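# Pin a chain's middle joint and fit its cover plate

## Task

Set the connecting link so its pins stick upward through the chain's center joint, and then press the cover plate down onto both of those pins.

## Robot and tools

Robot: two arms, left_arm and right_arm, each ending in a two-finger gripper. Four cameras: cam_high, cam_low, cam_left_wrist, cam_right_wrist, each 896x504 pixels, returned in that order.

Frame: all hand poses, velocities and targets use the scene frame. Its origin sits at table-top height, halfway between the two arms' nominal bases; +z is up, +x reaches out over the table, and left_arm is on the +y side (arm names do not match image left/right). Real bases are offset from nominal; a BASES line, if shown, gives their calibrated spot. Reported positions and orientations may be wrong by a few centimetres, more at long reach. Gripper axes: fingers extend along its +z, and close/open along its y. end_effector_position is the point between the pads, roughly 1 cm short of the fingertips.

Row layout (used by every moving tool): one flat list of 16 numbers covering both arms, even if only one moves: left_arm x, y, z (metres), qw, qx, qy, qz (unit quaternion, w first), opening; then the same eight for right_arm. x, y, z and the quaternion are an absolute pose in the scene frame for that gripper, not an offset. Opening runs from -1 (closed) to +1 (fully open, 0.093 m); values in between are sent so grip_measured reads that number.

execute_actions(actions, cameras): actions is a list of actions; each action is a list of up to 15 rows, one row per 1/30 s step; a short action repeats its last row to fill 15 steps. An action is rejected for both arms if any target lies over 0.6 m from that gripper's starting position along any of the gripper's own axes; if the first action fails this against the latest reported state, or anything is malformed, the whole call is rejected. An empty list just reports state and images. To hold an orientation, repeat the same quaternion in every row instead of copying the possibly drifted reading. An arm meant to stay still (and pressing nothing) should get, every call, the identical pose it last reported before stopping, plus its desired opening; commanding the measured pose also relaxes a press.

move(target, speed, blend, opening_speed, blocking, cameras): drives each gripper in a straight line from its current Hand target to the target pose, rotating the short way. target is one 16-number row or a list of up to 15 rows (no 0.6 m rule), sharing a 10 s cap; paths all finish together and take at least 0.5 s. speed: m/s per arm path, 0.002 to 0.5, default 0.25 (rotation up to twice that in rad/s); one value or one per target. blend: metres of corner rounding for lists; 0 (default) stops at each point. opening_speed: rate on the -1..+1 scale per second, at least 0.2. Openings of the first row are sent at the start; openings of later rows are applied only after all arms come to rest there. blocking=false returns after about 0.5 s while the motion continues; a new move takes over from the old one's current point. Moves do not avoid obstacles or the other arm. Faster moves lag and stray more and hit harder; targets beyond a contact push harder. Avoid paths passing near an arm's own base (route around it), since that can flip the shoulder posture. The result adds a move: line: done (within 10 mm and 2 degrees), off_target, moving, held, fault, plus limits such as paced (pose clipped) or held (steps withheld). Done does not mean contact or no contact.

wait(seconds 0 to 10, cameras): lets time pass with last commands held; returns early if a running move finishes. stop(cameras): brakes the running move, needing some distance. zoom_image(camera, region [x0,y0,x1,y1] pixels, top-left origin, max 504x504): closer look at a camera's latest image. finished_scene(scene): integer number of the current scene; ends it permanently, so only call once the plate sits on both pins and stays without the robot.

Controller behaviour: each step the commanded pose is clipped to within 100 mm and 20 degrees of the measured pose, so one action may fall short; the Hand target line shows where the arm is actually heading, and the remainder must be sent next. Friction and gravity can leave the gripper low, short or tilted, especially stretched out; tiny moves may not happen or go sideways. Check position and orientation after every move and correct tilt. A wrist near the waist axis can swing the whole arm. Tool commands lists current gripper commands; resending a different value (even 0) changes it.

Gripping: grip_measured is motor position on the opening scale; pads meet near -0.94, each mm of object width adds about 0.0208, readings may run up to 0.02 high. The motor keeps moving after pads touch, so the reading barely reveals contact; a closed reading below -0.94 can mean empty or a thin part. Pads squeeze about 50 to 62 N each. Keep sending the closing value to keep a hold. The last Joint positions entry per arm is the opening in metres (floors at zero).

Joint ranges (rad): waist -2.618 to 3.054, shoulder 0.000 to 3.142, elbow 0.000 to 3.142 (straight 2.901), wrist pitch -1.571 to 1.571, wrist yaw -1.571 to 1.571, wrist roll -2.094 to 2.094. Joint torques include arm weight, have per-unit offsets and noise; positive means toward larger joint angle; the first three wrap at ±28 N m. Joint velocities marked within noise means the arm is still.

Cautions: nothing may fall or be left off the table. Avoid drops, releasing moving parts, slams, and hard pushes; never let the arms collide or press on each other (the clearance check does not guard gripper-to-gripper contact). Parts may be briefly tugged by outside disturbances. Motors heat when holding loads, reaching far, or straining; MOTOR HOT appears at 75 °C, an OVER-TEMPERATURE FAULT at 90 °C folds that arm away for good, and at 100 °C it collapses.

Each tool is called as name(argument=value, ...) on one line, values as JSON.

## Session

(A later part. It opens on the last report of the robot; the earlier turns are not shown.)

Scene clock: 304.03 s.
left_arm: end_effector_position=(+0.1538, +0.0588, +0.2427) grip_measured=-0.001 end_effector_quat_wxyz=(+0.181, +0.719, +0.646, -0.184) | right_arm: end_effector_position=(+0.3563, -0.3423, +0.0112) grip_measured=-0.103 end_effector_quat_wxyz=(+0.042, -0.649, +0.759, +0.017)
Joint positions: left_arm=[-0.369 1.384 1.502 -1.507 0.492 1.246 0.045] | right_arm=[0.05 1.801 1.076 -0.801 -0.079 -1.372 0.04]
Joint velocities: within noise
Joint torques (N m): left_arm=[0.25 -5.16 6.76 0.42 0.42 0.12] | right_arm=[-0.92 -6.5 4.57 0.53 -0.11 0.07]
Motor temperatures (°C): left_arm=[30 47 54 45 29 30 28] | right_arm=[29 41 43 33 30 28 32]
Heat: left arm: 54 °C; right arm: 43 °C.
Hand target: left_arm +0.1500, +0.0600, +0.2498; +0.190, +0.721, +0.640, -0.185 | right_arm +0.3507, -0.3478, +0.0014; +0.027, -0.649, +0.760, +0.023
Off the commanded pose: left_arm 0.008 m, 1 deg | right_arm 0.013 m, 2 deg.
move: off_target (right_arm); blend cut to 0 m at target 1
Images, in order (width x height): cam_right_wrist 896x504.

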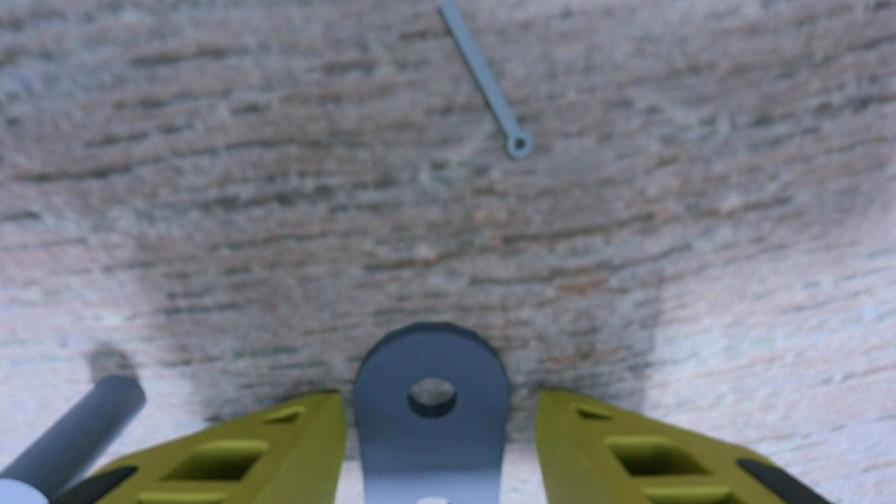

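move(target=[[0.15,0.06,0.25,0.19,0.7215,0.64,-0.185,0.0,0.350,-0.354,0.008,0.0265,-0.6490,0.7599,0.0227,-0.1],[0.15,0.06,0.25,0.19,0.7215,0.64,-0.185,0.0,0.350,-0.354,0.000,0.0265,-0.6490,0.7599,0.0227,-0.1]], speed=0.04, cameras=["cam_right_wrist"])

Scene clock: 305.00 s.
left_arm: end_effector_position=(+0.1538, +0.0588, +0.2427) grip_measured=-0.001 end_effector_quat_wxyz=(+0.181, +0.719, +0.646, -0.184) | right_arm: end_effector_position=(+0.3558, -0.3484, +0.0109) grip_measured=-0.103 end_effector_quat_wxyz=(+0.041, -0.649, +0.760, +0.018)
Joint positions: left_arm=[-0.369 1.384 1.502 -1.507 0.492 1.246 0.045] | right_arm=[0.03 1.801 1.075 -0.803 -0.081 -1.391 0.04]
Joint velocities: within noise
Joint torques (N m): left_arm=[0.27 -5.16 6.79 0.42 0.42 0.11] | right_arm=[-0.83 -6.65 4.08 0.57 -0.1 0.06]
Motor temperatures (°C): left_arm=[30 47 54 45 29 30 28] | right_arm=[29 41 42 33 30 28 32]
Heat: left arm: 54 °C; right arm: 42 °C.
Hand target: left_arm +0.1500, +0.0600, +0.2498; +0.190, +0.721, +0.640, -0.185 | right_arm +0.3496, -0.3538, +0.0004; +0.026, -0.649, +0.760, +0.023
Off the commanded pose: left_arm 0.008 m, 1 deg | right_arm 0.014 m, 2 deg.
move: off_target (right_arm)
Images, in order (width x height): cam_right_wrist 896x504.

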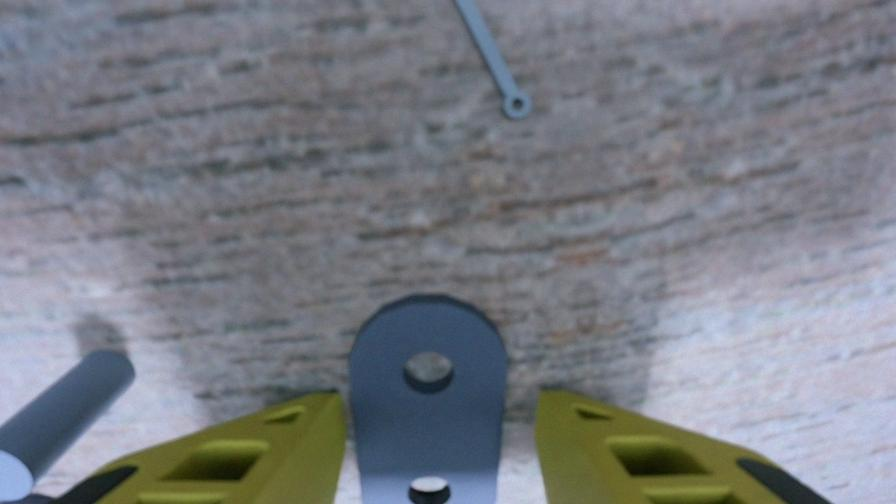

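move(target=[0.15,0.06,0.25,0.19,0.7215,0.64,-0.185,0.0,0.350,-0.354,0.002,0.0265,-0.6490,0.7599,0.0227,-0.7], speed=0.04, opening_speed=0.6, cameras=["cam_right_wrist"])

Scene clock: 307.47 s.
left_arm: end_effector_position=(+0.1538, +0.0588, +0.2427) grip_measured=-0.001 end_effector_quat_wxyz=(+0.181, +0.719, +0.646, -0.184) | right_arm: end_effector_position=(+0.3520, -0.3479, +0.0107) grip_measured=-0.452 end_effector_quat_wxyz=(+0.037, -0.649, +0.759, +0.025)
Joint positions: left_arm=[-0.369 1.384 1.502 -1.507 0.492 1.246 0.045] | right_arm=[0.03 1.801 1.074 -0.818 -0.084 -1.392 0.024]
Joint velocities: within noise
Joint torques (N m): left_arm=[0.27 -5.15 6.78 0.42 0.42 0.13] | right_arm=[-0.85 -6.95 4.45 0.6 -0.07 0.06]
Motor temperatures (°C): left_arm=[30 46 54 45 29 30 28] | right_arm=[29 42 42 33 30 28 32]
Heat: left arm: 54 °C; right arm: 42 °C.
Hand target: left_arm +0.1500, +0.0600, +0.2498; +0.190, +0.721, +0.640, -0.185 | right_arm +0.3496, -0.3538, +0.0022; +0.026, -0.649, +0.760, +0.023
Off the commanded pose: left_arm 0.008 m, 1 deg | right_arm 0.011 m, 1 deg.
move: off_target (right_arm)
Images, in order (width x height): cam_right_wrist 896x504.

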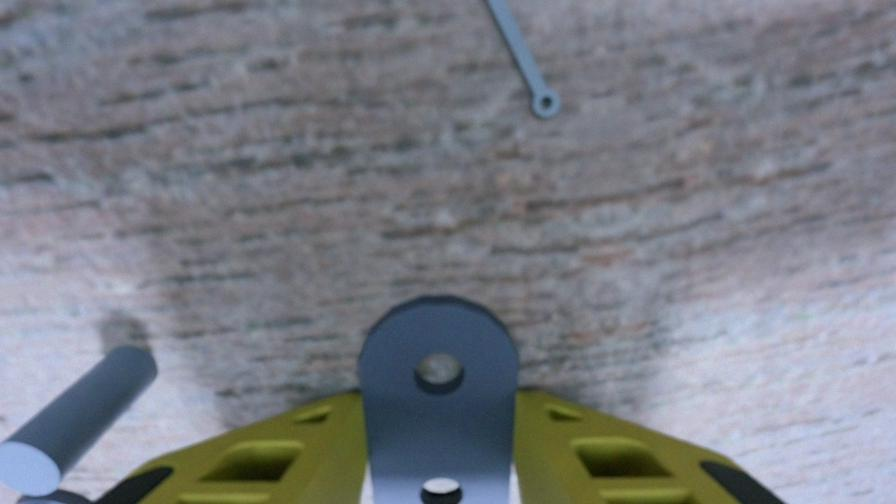

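Gripped. Lifting to check the hold.

move(target=[0.15,0.06,0.25,0.19,0.7215,0.64,-0.185,0.0,0.350,-0.354,0.09,0.0265,-0.6490,0.7599,0.0227,-0.7], speed=0.08)

Scene clock: 309.53 s.
left_arm: end_effector_position=(+0.1538, +0.0588, +0.2427) grip_measured=-0.001 end_effector_quat_wxyz=(+0.181, +0.719, +0.646, -0.184) | right_arm: end_effector_position=(+0.3460, -0.3489, +0.0766) grip_measured=-0.452 end_effector_quat_wxyz=(+0.016, -0.649, +0.760, +0.039)
Joint positions: left_arm=[-0.369 1.384 1.502 -1.507 0.492 1.246 0.045] | right_arm=[0.03 1.735 1.273 -1.134 -0.079 -1.393 0.024]
Joint velocities: within noise
Joint torques (N m): left_arm=[0.24 -5.15 6.78 0.43 0.42 0.12] | right_arm=[-0.83 -11.54 7.68 0.22 -0.11 0.07]
Motor temperatures (°C): left_arm=[30 46 54 45 29 30 28] | right_arm=[29 42 42 33 30 28 33]
Heat: left arm: 54 °C; right arm: 42 °C.
Hand target: left_arm +0.1500, +0.0600, +0.2498; +0.190, +0.721, +0.640, -0.185 | right_arm +0.3498, -0.3538, +0.0898; +0.026, -0.649, +0.760, +0.023
Off the commanded pose: left_arm 0.008 m, 1 deg | right_arm 0.015 m, 2 deg.
move: off_target (right_arm)

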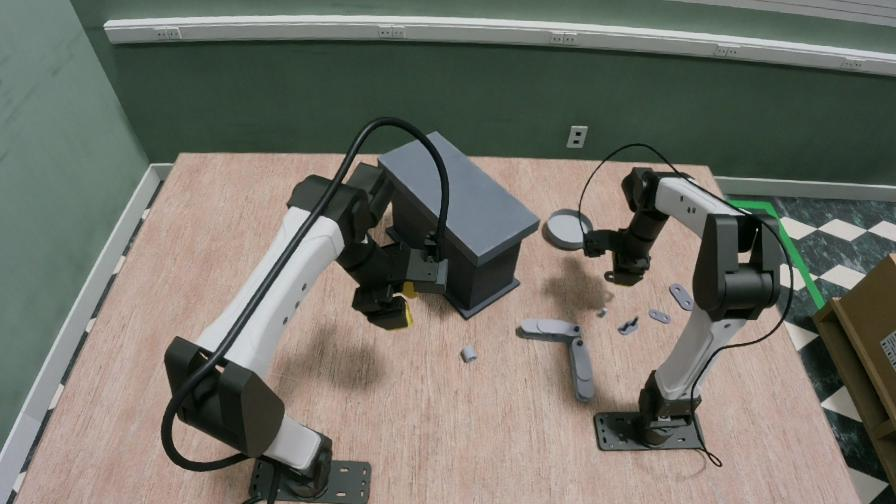

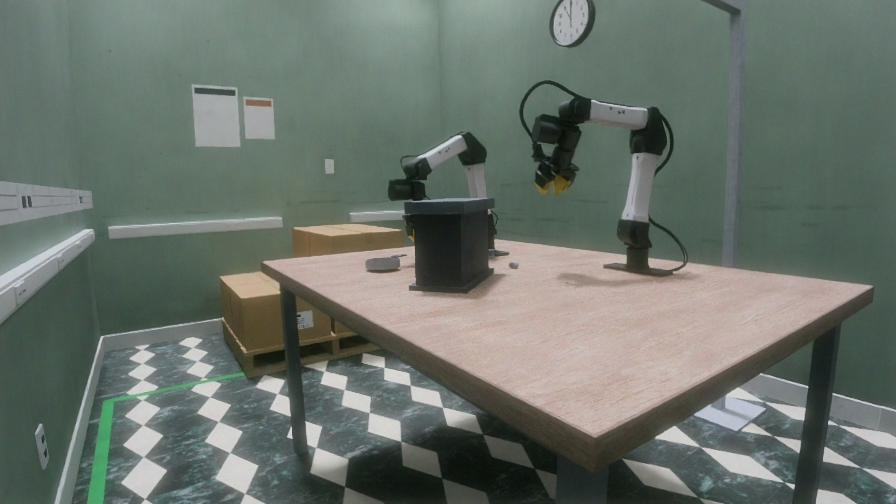

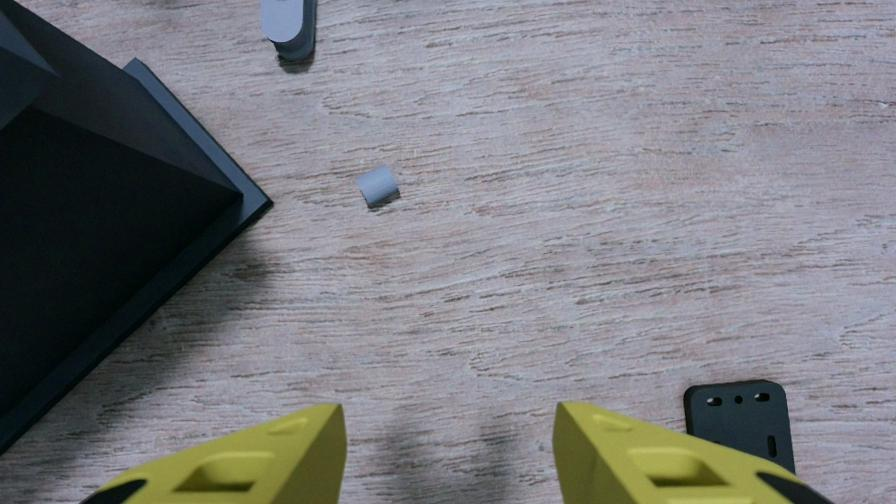

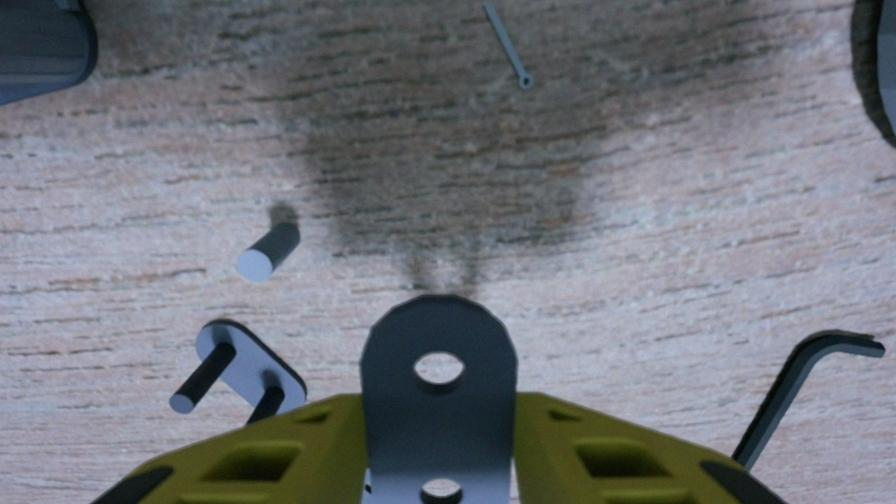

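move(target=[[0.15,0.06,0.25,0.19,0.7215,0.64,-0.185,0.0,0.31,-0.32,0.14,0.0436,-0.38,0.924,0.012,-0.7],[0.15,0.06,0.25,0.19,0.7215,0.64,-0.185,0.0,0.227,-0.2514,0.12,0.0436,-0.0480,0.9979,0.0021,-0.7]], speed=0.2, blend=0.03)

Scene clock: 317.17 s.
left_arm: end_effector_position=(+0.1538, +0.0588, +0.2427) grip_measured=-0.001 end_effector_quat_wxyz=(+0.181, +0.719, +0.646, -0.184) | right_arm: end_effector_position=(+0.2278, -0.2513, +0.1185) grip_measured=-0.452 end_effector_quat_wxyz=(+0.033, -0.049, +0.998, +0.001)
Joint positions: left_arm=[-0.369 1.384 1.502 -1.507 0.492 1.246 0.045] | right_arm=[0.6 1.313 1.04 -1.24 0.033 0.492 0.024]
Joint velocities: within noise
Joint torques (N m): left_arm=[0.28 -5.15 6.79 0.42 0.42 0.12] | right_arm=[0.61 -6.53 5.35 0.63 0.04 0.27]
Motor temperatures (°C): left_arm=[30 45 54 44 29 30 28] | right_arm=[29 43 42 33 30 28 33]
Heat: left arm: 54 °C; right arm: 43 °C.
Hand target: left_arm +0.1500, +0.0600, +0.2498; +0.190, +0.721, +0.640, -0.185 | right_arm +0.2270, -0.2514, +0.1200; +0.043, -0.048, +0.998, +0.002
Off the commanded pose: left_arm 0.008 m, 1 deg | right_arm 0.002 m, 1 deg.
move: done

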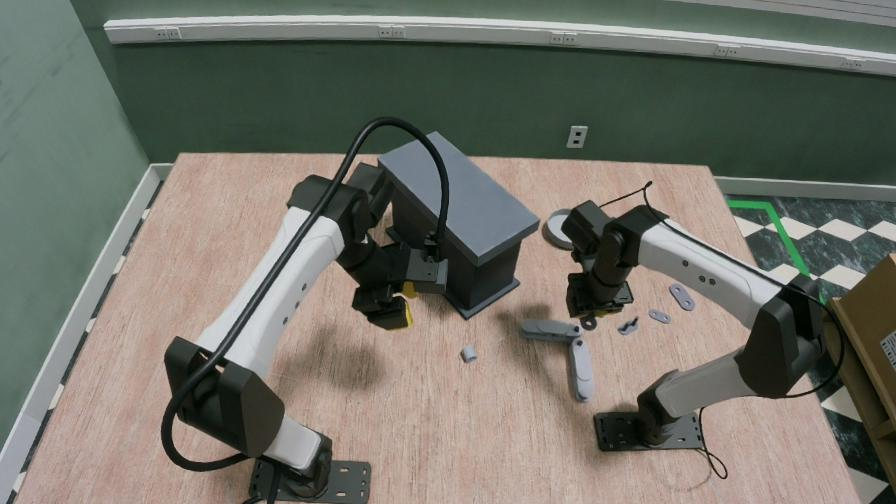

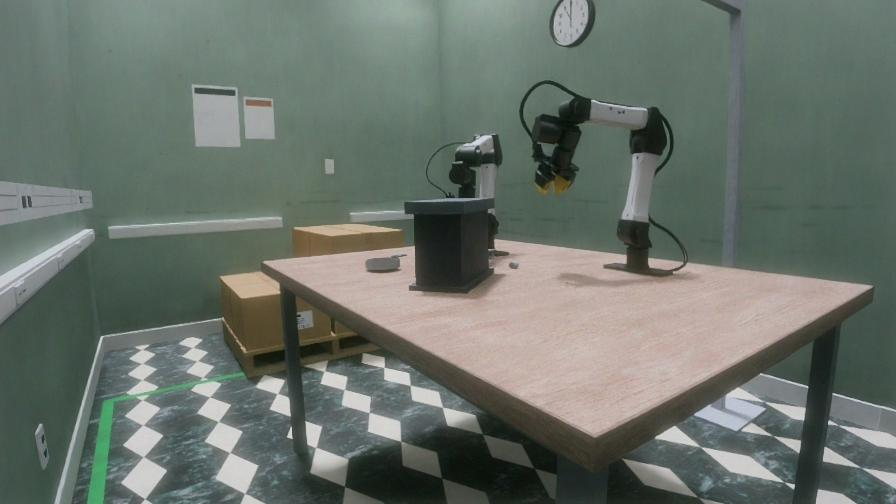

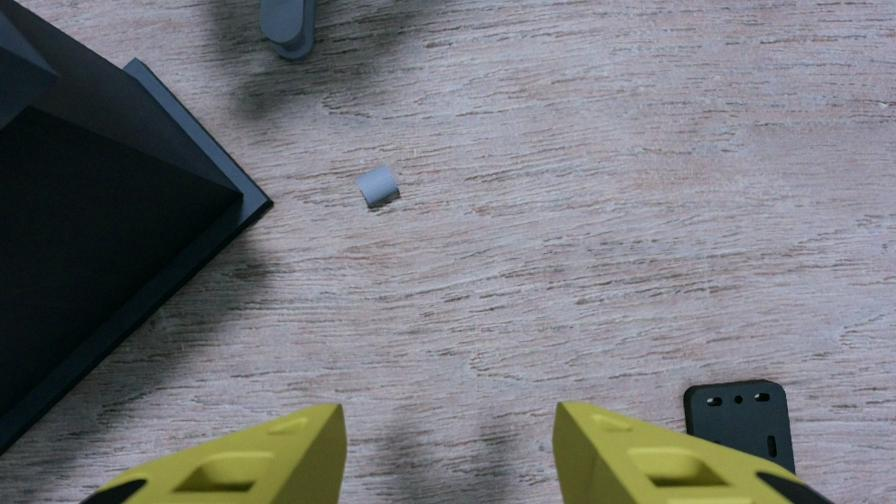

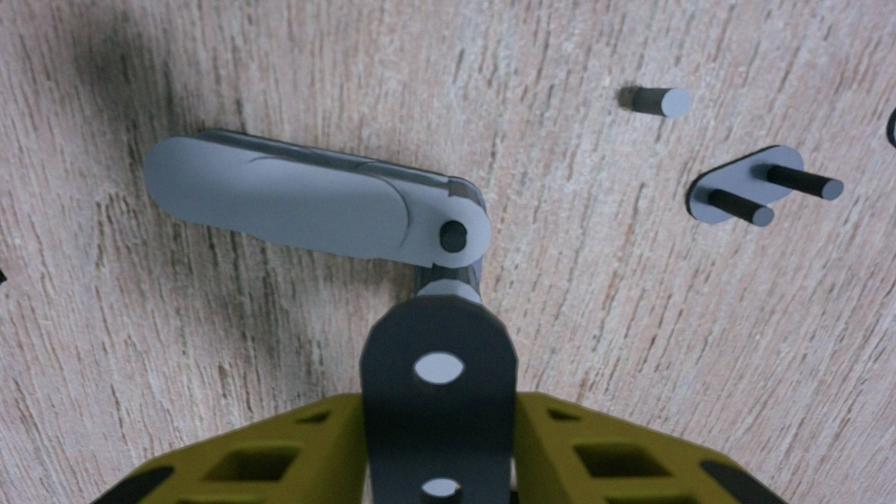

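move(target=[0.15,0.06,0.25,0.19,0.7215,0.64,-0.185,0.0,0.185,-0.258,0.09,0.0436,-0.0480,0.9979,0.0021,-0.7], speed=0.1, cameras=["cam_right_wrist"])

zoom_image(camera="cam_right_wrist", region=[300, 100, 600, 504])

Scene clock: 319.17 s.
left_arm: end_effector_position=(+0.1538, +0.0588, +0.2427) grip_measured=-0.001 end_effector_quat_wxyz=(+0.181, +0.719, +0.646, -0.184) | right_arm: end_effector_position=(+0.1849, -0.2581, +0.0899) grip_measured=-0.452 end_effector_quat_wxyz=(+0.034, -0.049, +0.998, +0.001)
Joint positions: left_arm=[-0.369 1.384 1.502 -1.507 0.492 1.246 0.045] | right_arm=[0.709 1.163 0.827 -1.179 0.041 0.601 0.024]
Joint velocities: within noise
Joint torques (N m): left_arm=[0.25 -5.16 6.79 0.43 0.42 0.12] | right_arm=[0.62 -4.46 5.41 0.64 0.03 0.26]
Motor temperatures (°C): left_arm=[30 45 54 44 29 30 28] | right_arm=[29 43 42 33 30 28 33]
Heat: left arm: 54 °C; right arm: 43 °C.
Hand target: left_arm +0.1500, +0.0600, +0.2498; +0.190, +0.721, +0.640, -0.185 | right_arm +0.1850, -0.2580, +0.0900; +0.043, -0.048, +0.998, +0.002
Off the commanded pose: left_arm 0.008 m, 1 deg | right_arm 0.000 m, 1 deg.
move: done
Images, in order (width x height): cam_right_wrist 896x504.

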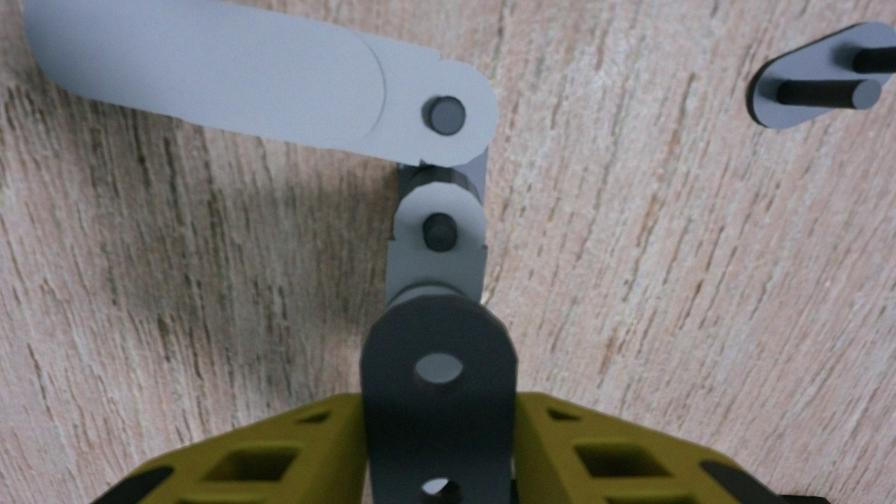

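Scaled by 1.248 from the camera's 896x504 image, which has a finer 1280x720 frame.

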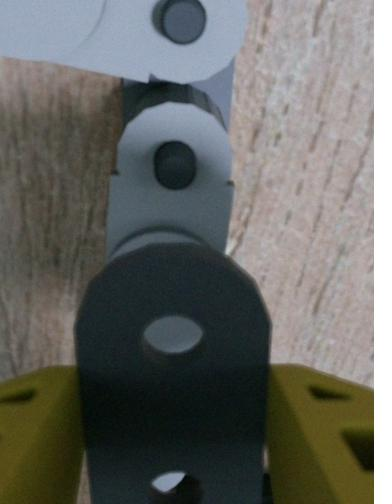

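move(target=[[0.15,0.06,0.25,0.19,0.7215,0.64,-0.185,0.0,0.228,-0.2542,0.085,0.0436,-0.0166,0.9989,0.0007,-0.7],[0.15,0.06,0.25,0.19,0.7215,0.64,-0.185,0.0,0.2311,-0.2542,0.060,0.0436,-0.0166,0.9989,0.0007,-0.7]], speed=0.08, blend=0.003, cameras=["cam_right_wrist"])

zoom_image(camera="cam_right_wrist", region=[300, 150, 600, 504])

Scene clock: 322.37 s.
left_arm: end_effector_position=(+0.1538, +0.0588, +0.2427) grip_measured=-0.001 end_effector_quat_wxyz=(+0.181, +0.719, +0.646, -0.184) | right_arm: end_effector_position=(+0.2304, -0.2516, +0.0647) grip_measured=-0.452 end_effector_quat_wxyz=(+0.047, -0.016, +0.999, +0.006)
Joint positions: left_arm=[-0.369 1.384 1.502 -1.507 0.492 1.246 0.045] | right_arm=[0.599 1.326 0.831 -0.99 0.042 0.556 0.024]
Joint velocities: within noise
Joint torques (N m): left_arm=[0.27 -5.16 6.76 0.42 0.42 0.12] | right_arm=[-0.69 -3.17 5.44 0.71 0 0.07]
Motor temperatures (°C): left_arm=[30 44 53 44 29 30 28] | right_arm=[29 42 42 33 30 28 33]
Heat: left arm: 53 °C; right arm: 42 °C.
Hand target: left_arm +0.1500, +0.0600, +0.2498; +0.190, +0.721, +0.640, -0.185 | right_arm +0.2309, -0.2542, +0.0601; +0.043, -0.017, +0.999, +0.001
Off the commanded pose: left_arm 0.008 m, 1 deg | right_arm 0.005 m, 1 deg.
move: done
Images, in order (width x height): cam_right_wrist 896x504.

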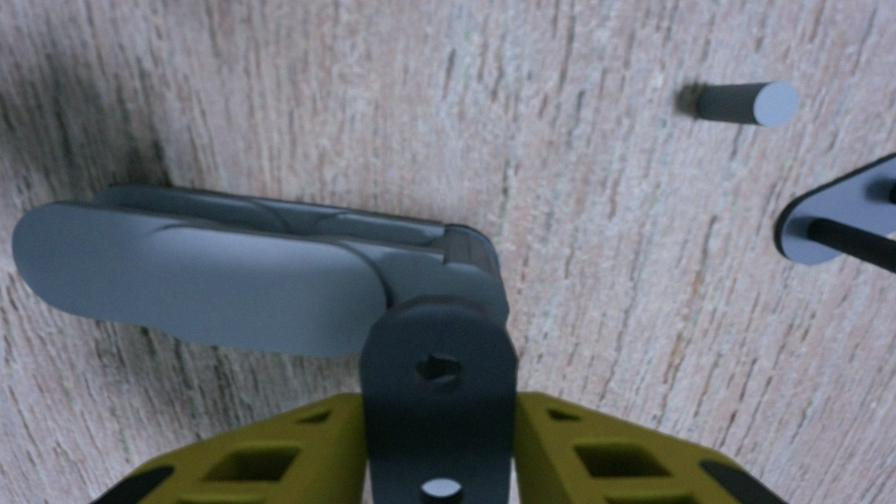

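Scaled by 1.424 from the camera's 896x504 image, which has a finer 1280x720 frame.

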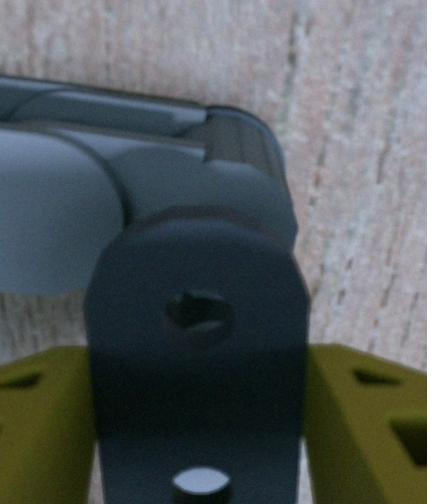

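move(target=[0.15,0.06,0.25,0.19,0.7215,0.64,-0.185,0.0,0.2316,-0.2575,0.050,0.0436,-0.0166,0.9989,0.0007,-0.7], speed=0.05, cameras=["cam_right_wrist"])

zoom_image(camera="cam_right_wrist", region=[340, 254, 540, 504])

Scene clock: 324.07 s.
left_arm: end_effector_position=(+0.1538, +0.0588, +0.2427) grip_measured=-0.001 end_effector_quat_wxyz=(+0.181, +0.719, +0.646, -0.184) | right_arm: end_effector_position=(+0.2318, -0.2545, +0.0554) grip_measured=-0.452 end_effector_quat_wxyz=(+0.049, -0.016, +0.999, +0.006)
Joint positions: left_arm=[-0.369 1.384 1.502 -1.507 0.492 1.246 0.045] | right_arm=[0.584 1.331 0.797 -0.946 0.042 0.542 0.024]
Joint velocities: within noise
Joint torques (N m): left_arm=[0.25 -5.18 6.78 0.42 0.42 0.12] | right_arm=[-0.69 -3.04 5.24 0.72 -0.01 0.07]
Motor temperatures (°C): left_arm=[30 44 53 44 29 30 28] | right_arm=[29 42 42 33 30 28 33]
Heat: left arm: 53 °C; right arm: 42 °C.
Hand target: left_arm +0.1500, +0.0600, +0.2498; +0.190, +0.721, +0.640, -0.185 | right_arm +0.2314, -0.2575, +0.0501; +0.044, -0.017, +0.999, +0.001
Off the commanded pose: left_arm 0.008 m, 1 deg | right_arm 0.006 m, 1 deg.
move: done
Images, in order (width x height): cam_right_wrist 896x504.

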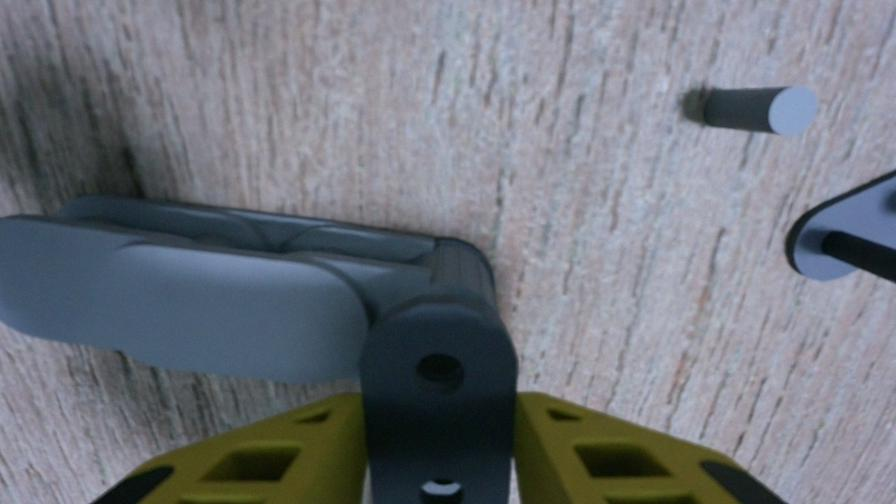

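Scaled by 2.016 from the camera's 896x504 image, which has a finer 1280x720 frame.

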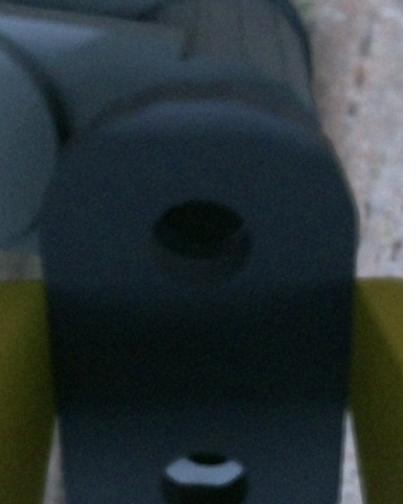

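move(target=[0.15,0.06,0.25,0.19,0.7215,0.64,-0.185,0.0,0.2316,-0.2575,0.045,0.0436,-0.0166,0.9989,0.0007,-0.7], speed=0.04, cameras=["cam_right_wrist"])

zoom_image(camera="cam_right_wrist", region=[380, 334, 500, 504])

Scene clock: 325.93 s.
left_arm: end_effector_position=(+0.1538, +0.0588, +0.2427) grip_measured=-0.001 end_effector_quat_wxyz=(+0.181, +0.719, +0.646, -0.184) | right_arm: end_effector_position=(+0.2313, -0.2548, +0.0508) grip_measured=-0.452 end_effector_quat_wxyz=(+0.048, -0.017, +0.999, +0.005)
Joint positions: left_arm=[-0.369 1.384 1.502 -1.507 0.492 1.246 0.045] | right_arm=[0.584 1.337 0.782 -0.928 0.042 0.541 0.024]
Joint velocities: within noise
Joint torques (N m): left_arm=[0.25 -5.16 6.76 0.43 0.43 0.12] | right_arm=[-0.72 -2.99 5.11 0.74 -0.01 0.08]
Motor temperatures (°C): left_arm=[30 44 53 43 29 30 28] | right_arm=[29 42 42 33 30 28 33]
Heat: left arm: 53 °C; right arm: 42 °C.
Hand target: left_arm +0.1500, +0.0600, +0.2498; +0.190, +0.721, +0.640, -0.185 | right_arm +0.2314, -0.2575, +0.0452; +0.044, -0.017, +0.999, +0.001
Off the commanded pose: left_arm 0.008 m, 1 deg | right_arm 0.006 m, 1 deg.
move: done
Images, in order (width x height): cam_right_wrist 896x504.

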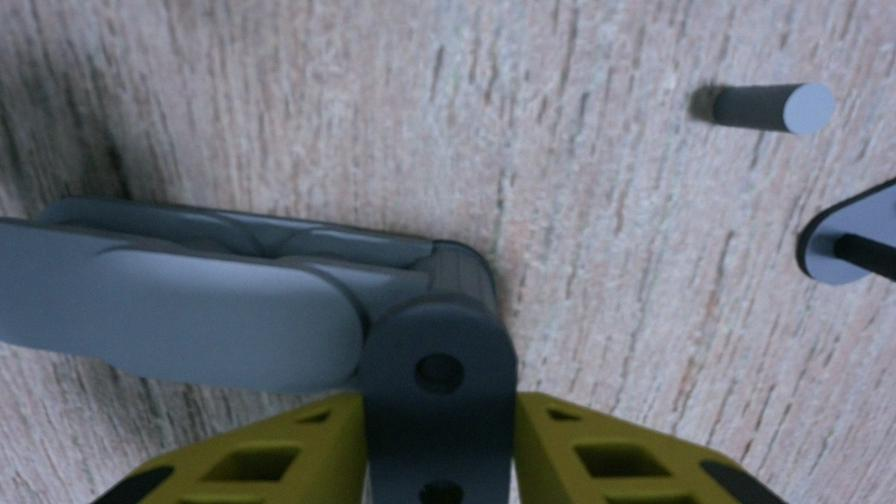

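Scaled by 2.965 from the camera's 896x504 image, which has a finer 1280x720 frame.

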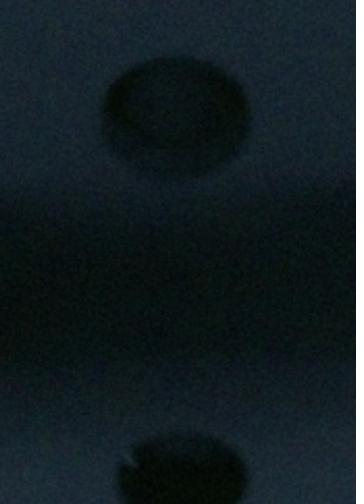

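move(target=[0.15,0.06,0.25,0.19,0.7215,0.64,-0.185,0.0,0.2316,-0.2575,0.042,0.0436,-0.0166,0.9989,0.0007,-0.7], speed=0.04, cameras=["cam_right_wrist"])

zoom_image(camera="cam_right_wrist", region=[380, 334, 500, 504])

Scene clock: 327.13 s.
left_arm: end_effector_position=(+0.1538, +0.0588, +0.2427) grip_measured=-0.001 end_effector_quat_wxyz=(+0.181, +0.719, +0.646, -0.184) | right_arm: end_effector_position=(+0.2320, -0.2544, +0.0505) grip_measured=-0.452 end_effector_quat_wxyz=(+0.050, -0.017, +0.999, +0.006)
Joint positions: left_arm=[-0.369 1.384 1.502 -1.507 0.492 1.246 0.045] | right_arm=[0.584 1.337 0.781 -0.922 0.042 0.541 0.024]
Joint velocities: within noise
Joint torques (N m): left_arm=[0.28 -5.18 6.76 0.43 0.41 0.11] | right_arm=[-0.68 -2.61 4.48 0.81 -0.01 0.08]
Motor temperatures (°C): left_arm=[30 44 53 43 29 30 28] | right_arm=[29 42 41 33 30 28 34]
Heat: left arm: 53 °C; right arm: 42 °C.
Hand target: left_arm +0.1500, +0.0600, +0.2498; +0.190, +0.721, +0.640, -0.185 | right_arm +0.2313, -0.2576, +0.0423; +0.044, -0.017, +0.999, +0.001
Off the commanded pose: left_arm 0.008 m, 1 deg | right_arm 0.009 m, 1 deg.
move: done
Images, in order (width x height): cam_right_wrist 896x504.

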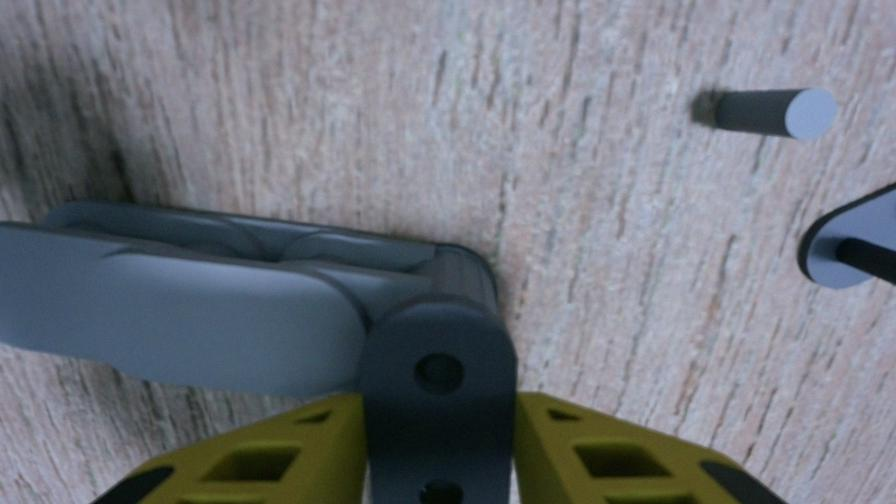

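Scaled by 2.965 from the camera's 896x504 image, which has a finer 1280x720 frame.

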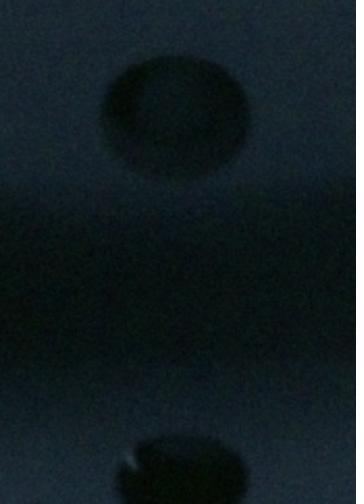

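zoom_image(camera="cam_right_wrist", region=[410, 345, 470, 400])

zoom_image(camera="cam_right_wrist", region=[410, 464, 470, 504])

Scaled by 8.400 from the camera's 896x504 image, which has a finer 1280x720 frame.

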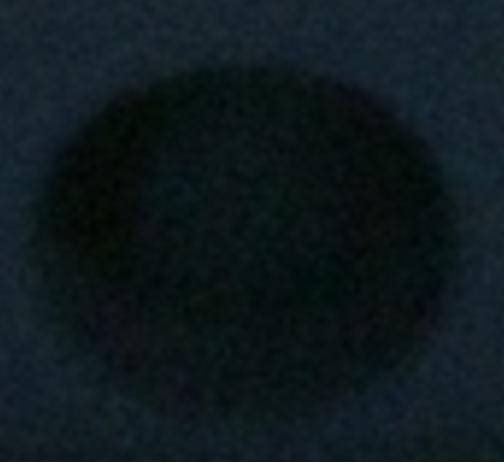

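Scaled by 8.400 from the camera's 896x504 image, which has a finer 1280x720 frame.

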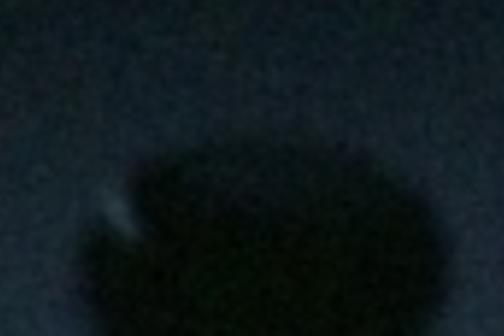

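move(target=[0.15,0.06,0.25,0.19,0.7215,0.64,-0.185,0.0,0.2316,-0.2600,0.042,0.0436,-0.0166,0.9989,0.0007,-0.7], speed=0.02, cameras=["cam_right_wrist"])

zoom_image(camera="cam_right_wrist", region=[380, 334, 500, 504])

Scene clock: 329.20 s.
left_arm: end_effector_position=(+0.1538, +0.0588, +0.2427) grip_measured=-0.001 end_effector_quat_wxyz=(+0.181, +0.719, +0.646, -0.184) | right_arm: end_effector_position=(+0.2337, -0.2556, +0.0506) grip_measured=-0.452 end_effector_quat_wxyz=(+0.051, -0.016, +0.999, +0.007)
Joint positions: left_arm=[-0.369 1.384 1.502 -1.507 0.492 1.246 0.045] | right_arm=[0.575 1.337 0.781 -0.919 0.042 0.533 0.024]
Joint velocities: within noise
Joint torques (N m): left_arm=[0.28 -5.16 6.79 0.43 0.42 0.12] | right_arm=[-0.81 -3.18 4.14 0.78 -0.02 0.11]
Motor temperatures (°C): left_arm=[30 44 53 43 29 30 28] | right_arm=[29 42 41 33 30 28 34]
Heat: left arm: 53 °C; right arm: 42 °C.
Hand target: left_arm +0.1500, +0.0600, +0.2498; +0.190, +0.721, +0.640, -0.185 | right_arm +0.2313, -0.2601, +0.0423; +0.043, -0.017, +0.999, +0.001
Off the commanded pose: left_arm 0.008 m, 1 deg | right_arm 0.010 m, 1 deg.
move: done
Images, in order (width x height): cam_right_wrist 896x504.

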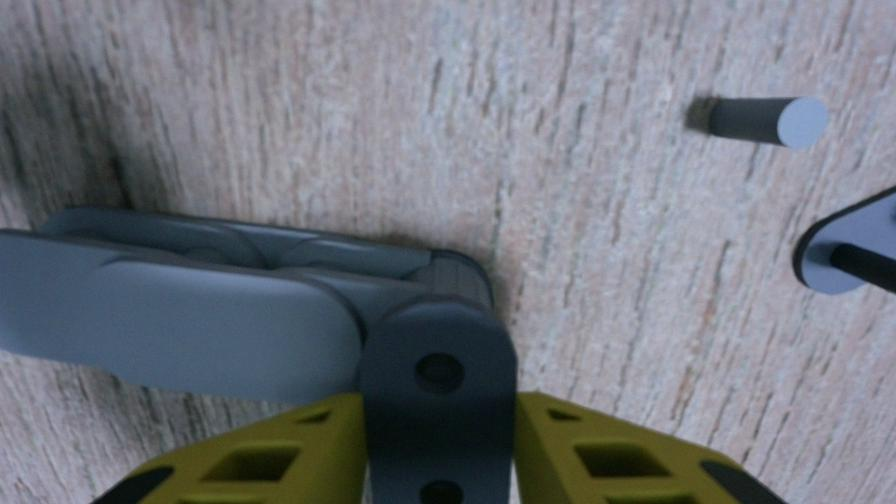

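Scaled by 2.965 from the camera's 896x504 image, which has a finer 1280x720 frame.

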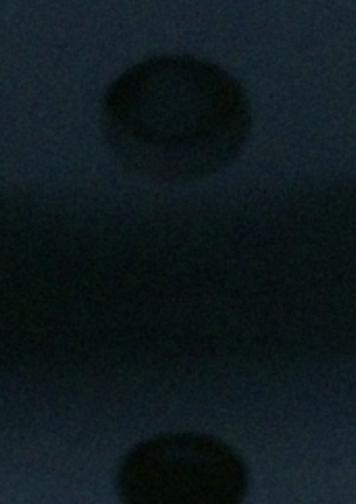

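move(target=[0.15,0.06,0.25,0.19,0.7215,0.64,-0.185,0.0,0.2300,-0.2600,0.042,0.0436,-0.0166,0.9989,0.0007,-0.7], speed=0.02, cameras=["cam_right_wrist"])

zoom_image(camera="cam_right_wrist", region=[380, 334, 500, 504])

Scene clock: 330.53 s.
left_arm: end_effector_position=(+0.1538, +0.0588, +0.2427) grip_measured=-0.001 end_effector_quat_wxyz=(+0.181, +0.719, +0.646, -0.184) | right_arm: end_effector_position=(+0.2338, -0.2555, +0.0501) grip_measured=-0.452 end_effector_quat_wxyz=(+0.052, -0.017, +0.998, +0.007)
Joint positions: left_arm=[-0.369 1.384 1.502 -1.507 0.492 1.246 0.045] | right_arm=[0.575 1.337 0.778 -0.916 0.042 0.532 0.024]
Joint velocities: within noise
Joint torques (N m): left_arm=[0.28 -5.16 6.79 0.43 0.42 0.11] | right_arm=[-0.51 -3.69 3.97 0.74 -0.02 0.1]
Motor temperatures (°C): left_arm=[30 44 53 43 29 30 28] | right_arm=[29 42 41 33 30 28 34]
Heat: left arm: 53 °C; right arm: 42 °C.
Hand target: left_arm +0.1500, +0.0600, +0.2498; +0.190, +0.721, +0.640, -0.185 | right_arm +0.2298, -0.2601, +0.0423; +0.044, -0.017, +0.999, +0.001
Off the commanded pose: left_arm 0.008 m, 1 deg | right_arm 0.010 m, 1 deg.
move: done
Images, in order (width x height): cam_right_wrist 896x504.

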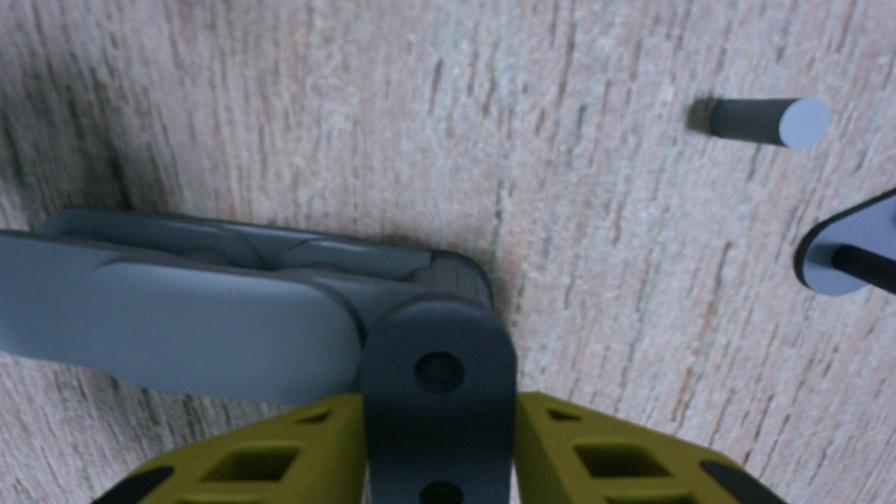

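Scaled by 2.965 from the camera's 896x504 image, which has a finer 1280x720 frame.

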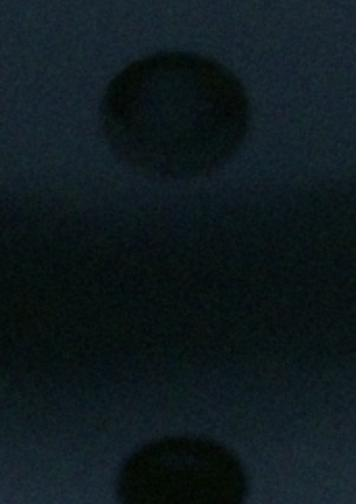

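move(target=[0.15,0.06,0.25,0.19,0.7215,0.64,-0.185,0.0,0.2300,-0.2600,0.038,0.0436,-0.0166,0.9989,0.0007,-0.7], speed=0.02, cameras=["cam_right_wrist","cam_high"])

zoom_image(camera="cam_right_wrist", region=[380, 334, 500, 504])

zoom_image(camera="cam_high", region=[520, 240, 700, 400])

Scene clock: 331.77 s.
left_arm: end_effector_position=(+0.1538, +0.0588, +0.2427) grip_measured=-0.001 end_effector_quat_wxyz=(+0.181, +0.719, +0.646, -0.184) | right_arm: end_effector_position=(+0.2336, -0.2557, +0.0496) grip_measured=-0.452 end_effector_quat_wxyz=(+0.052, -0.017, +0.999, +0.007)
Joint positions: left_arm=[-0.369 1.384 1.502 -1.507 0.492 1.246 0.045] | right_arm=[0.575 1.337 0.776 -0.914 0.042 0.532 0.024]
Joint velocities: within noise
Joint torques (N m): left_arm=[0.25 -5.15 6.79 0.43 0.42 0.12] | right_arm=[-0.49 -3.18 3.11 0.88 -0.01 0.11]
Motor temperatures (°C): left_arm=[30 43 53 43 29 30 28] | right_arm=[29 42 41 33 30 28 34]
Heat: left arm: 53 °C; right arm: 42 °C.
Hand target: left_arm +0.1500, +0.0600, +0.2498; +0.190, +0.721, +0.640, -0.185 | right_arm +0.2296, -0.2602, +0.0386; +0.043, -0.017, +0.999, +0.001
Off the commanded pose: left_arm 0.008 m, 1 deg | right_arm 0.013 m, 1 deg.
move: off_target (right_arm)
Images, in order (width x height): cam_high 896x504, cam_right_wrist 896x504.

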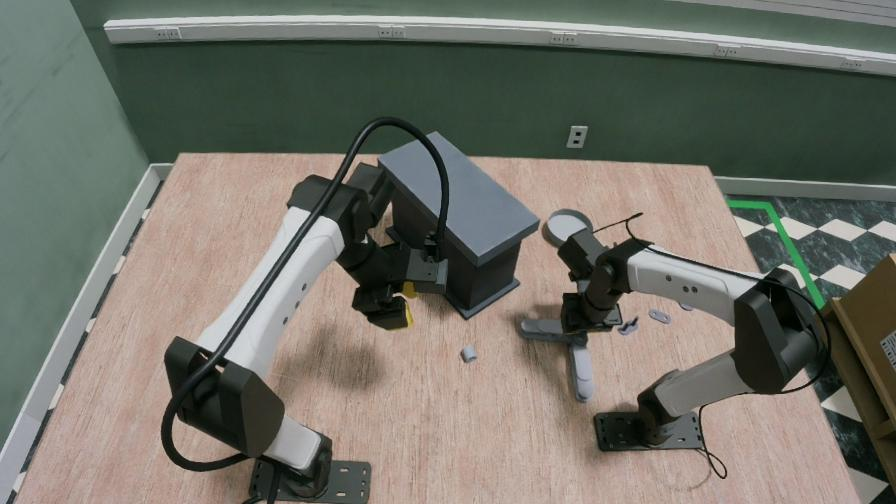

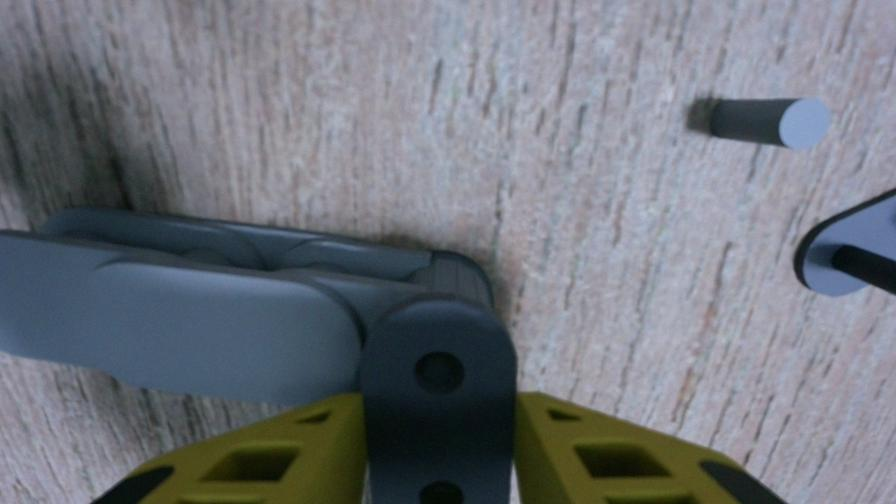

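Scaled by 2.965 from the camera's 896x504 image, which has a finer 1280x720 frame.

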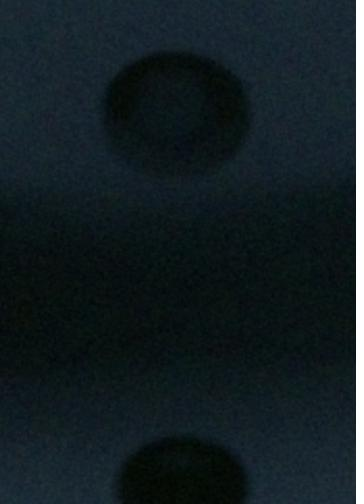

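Scaled by 2.800 from the camera's 896x504 image, which has a finer 1280x720 frame.

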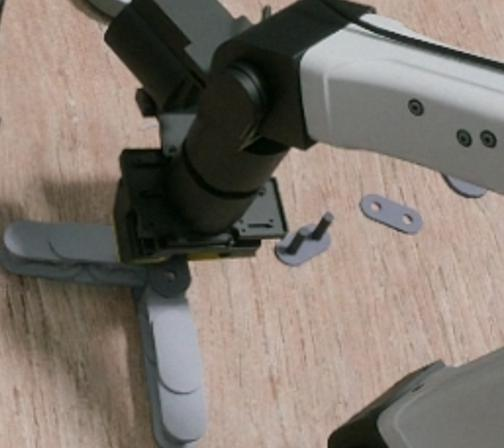

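zoom_image(camera="cam_high", region=[560, 320, 610, 360])

Scaled by 10.080 from the camera's 896x504 image, which has a finer 1280x720 frame.

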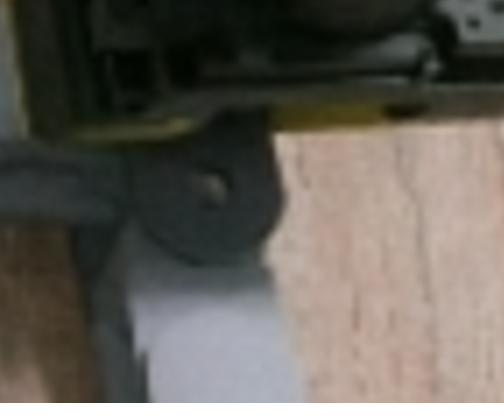

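zoom_image(camera="cam_right_wrist", region=[405, 340, 475, 400])

Scaled by 7.200 from the camera's 896x504 image, which has a finer 1280x720 frame.

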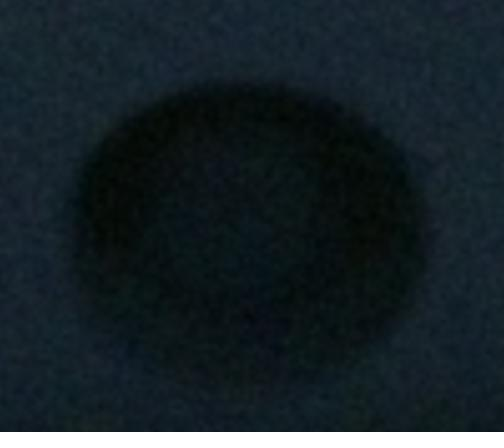

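move(target=[0.15,0.06,0.25,0.19,0.7215,0.64,-0.185,0.0,0.2340,-0.2600,0.043,0.0436,-0.0166,0.9989,0.0007,-0.7], speed=0.02, cameras=["cam_right_wrist"])

zoom_image(camera="cam_right_wrist", region=[380, 334, 500, 504])

Scene clock: 335.20 s.
left_arm: end_effector_position=(+0.1538, +0.0588, +0.2427) grip_measured=-0.001 end_effector_quat_wxyz=(+0.181, +0.719, +0.646, -0.184) | right_arm: end_effector_position=(+0.2337, -0.2558, +0.0496) grip_measured=-0.452 end_effector_quat_wxyz=(+0.051, -0.017, +0.999, +0.009)
Joint positions: left_arm=[-0.369 1.384 1.502 -1.507 0.492 1.246 0.045] | right_arm=[0.572 1.337 0.776 -0.914 0.038 0.527 0.024]
Joint velocities: within noise
Joint torques (N m): left_arm=[0.27 -5.16 6.78 0.43 0.42 0.12] | right_arm=[-0.99 -2.44 5.29 0.74 0.01 0.02]
Motor temperatures (°C): left_arm=[30 43 53 43 29 30 28] | right_arm=[29 42 41 33 30 28 34]
Heat: left arm: 53 °C; right arm: 42 °C.
Hand target: left_arm +0.1500, +0.0600, +0.2498; +0.190, +0.721, +0.640, -0.185 | right_arm +0.2338, -0.2601, +0.0432; +0.044, -0.017, +0.999, +0.001
Off the commanded pose: left_arm 0.008 m, 1 deg | right_arm 0.008 m, 1 deg.
move: done
Images, in order (width x height): cam_right_wrist 896x504.

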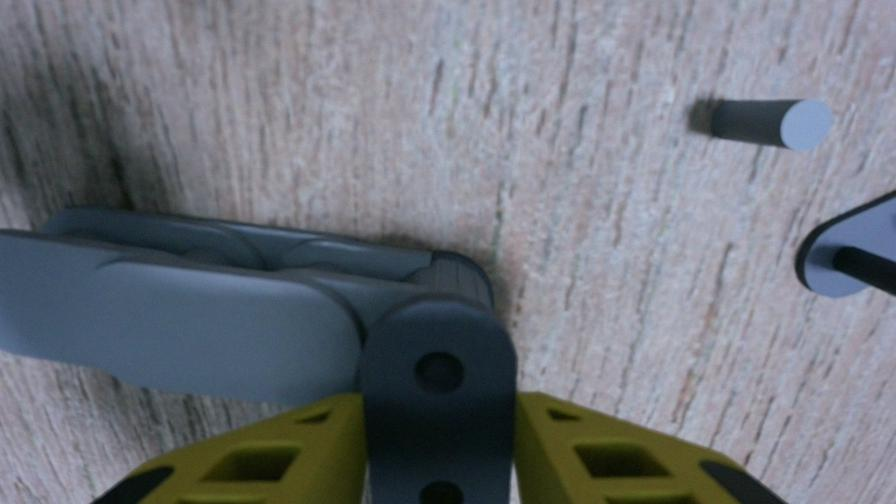

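Scaled by 2.965 from the camera's 896x504 image, which has a finer 1280x720 frame.

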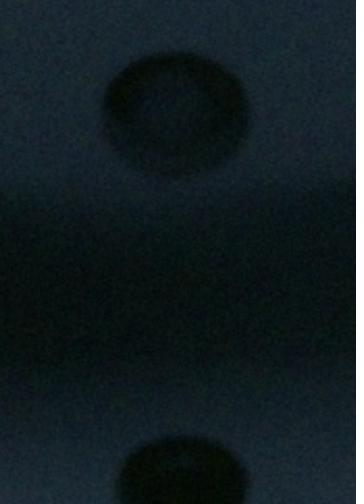

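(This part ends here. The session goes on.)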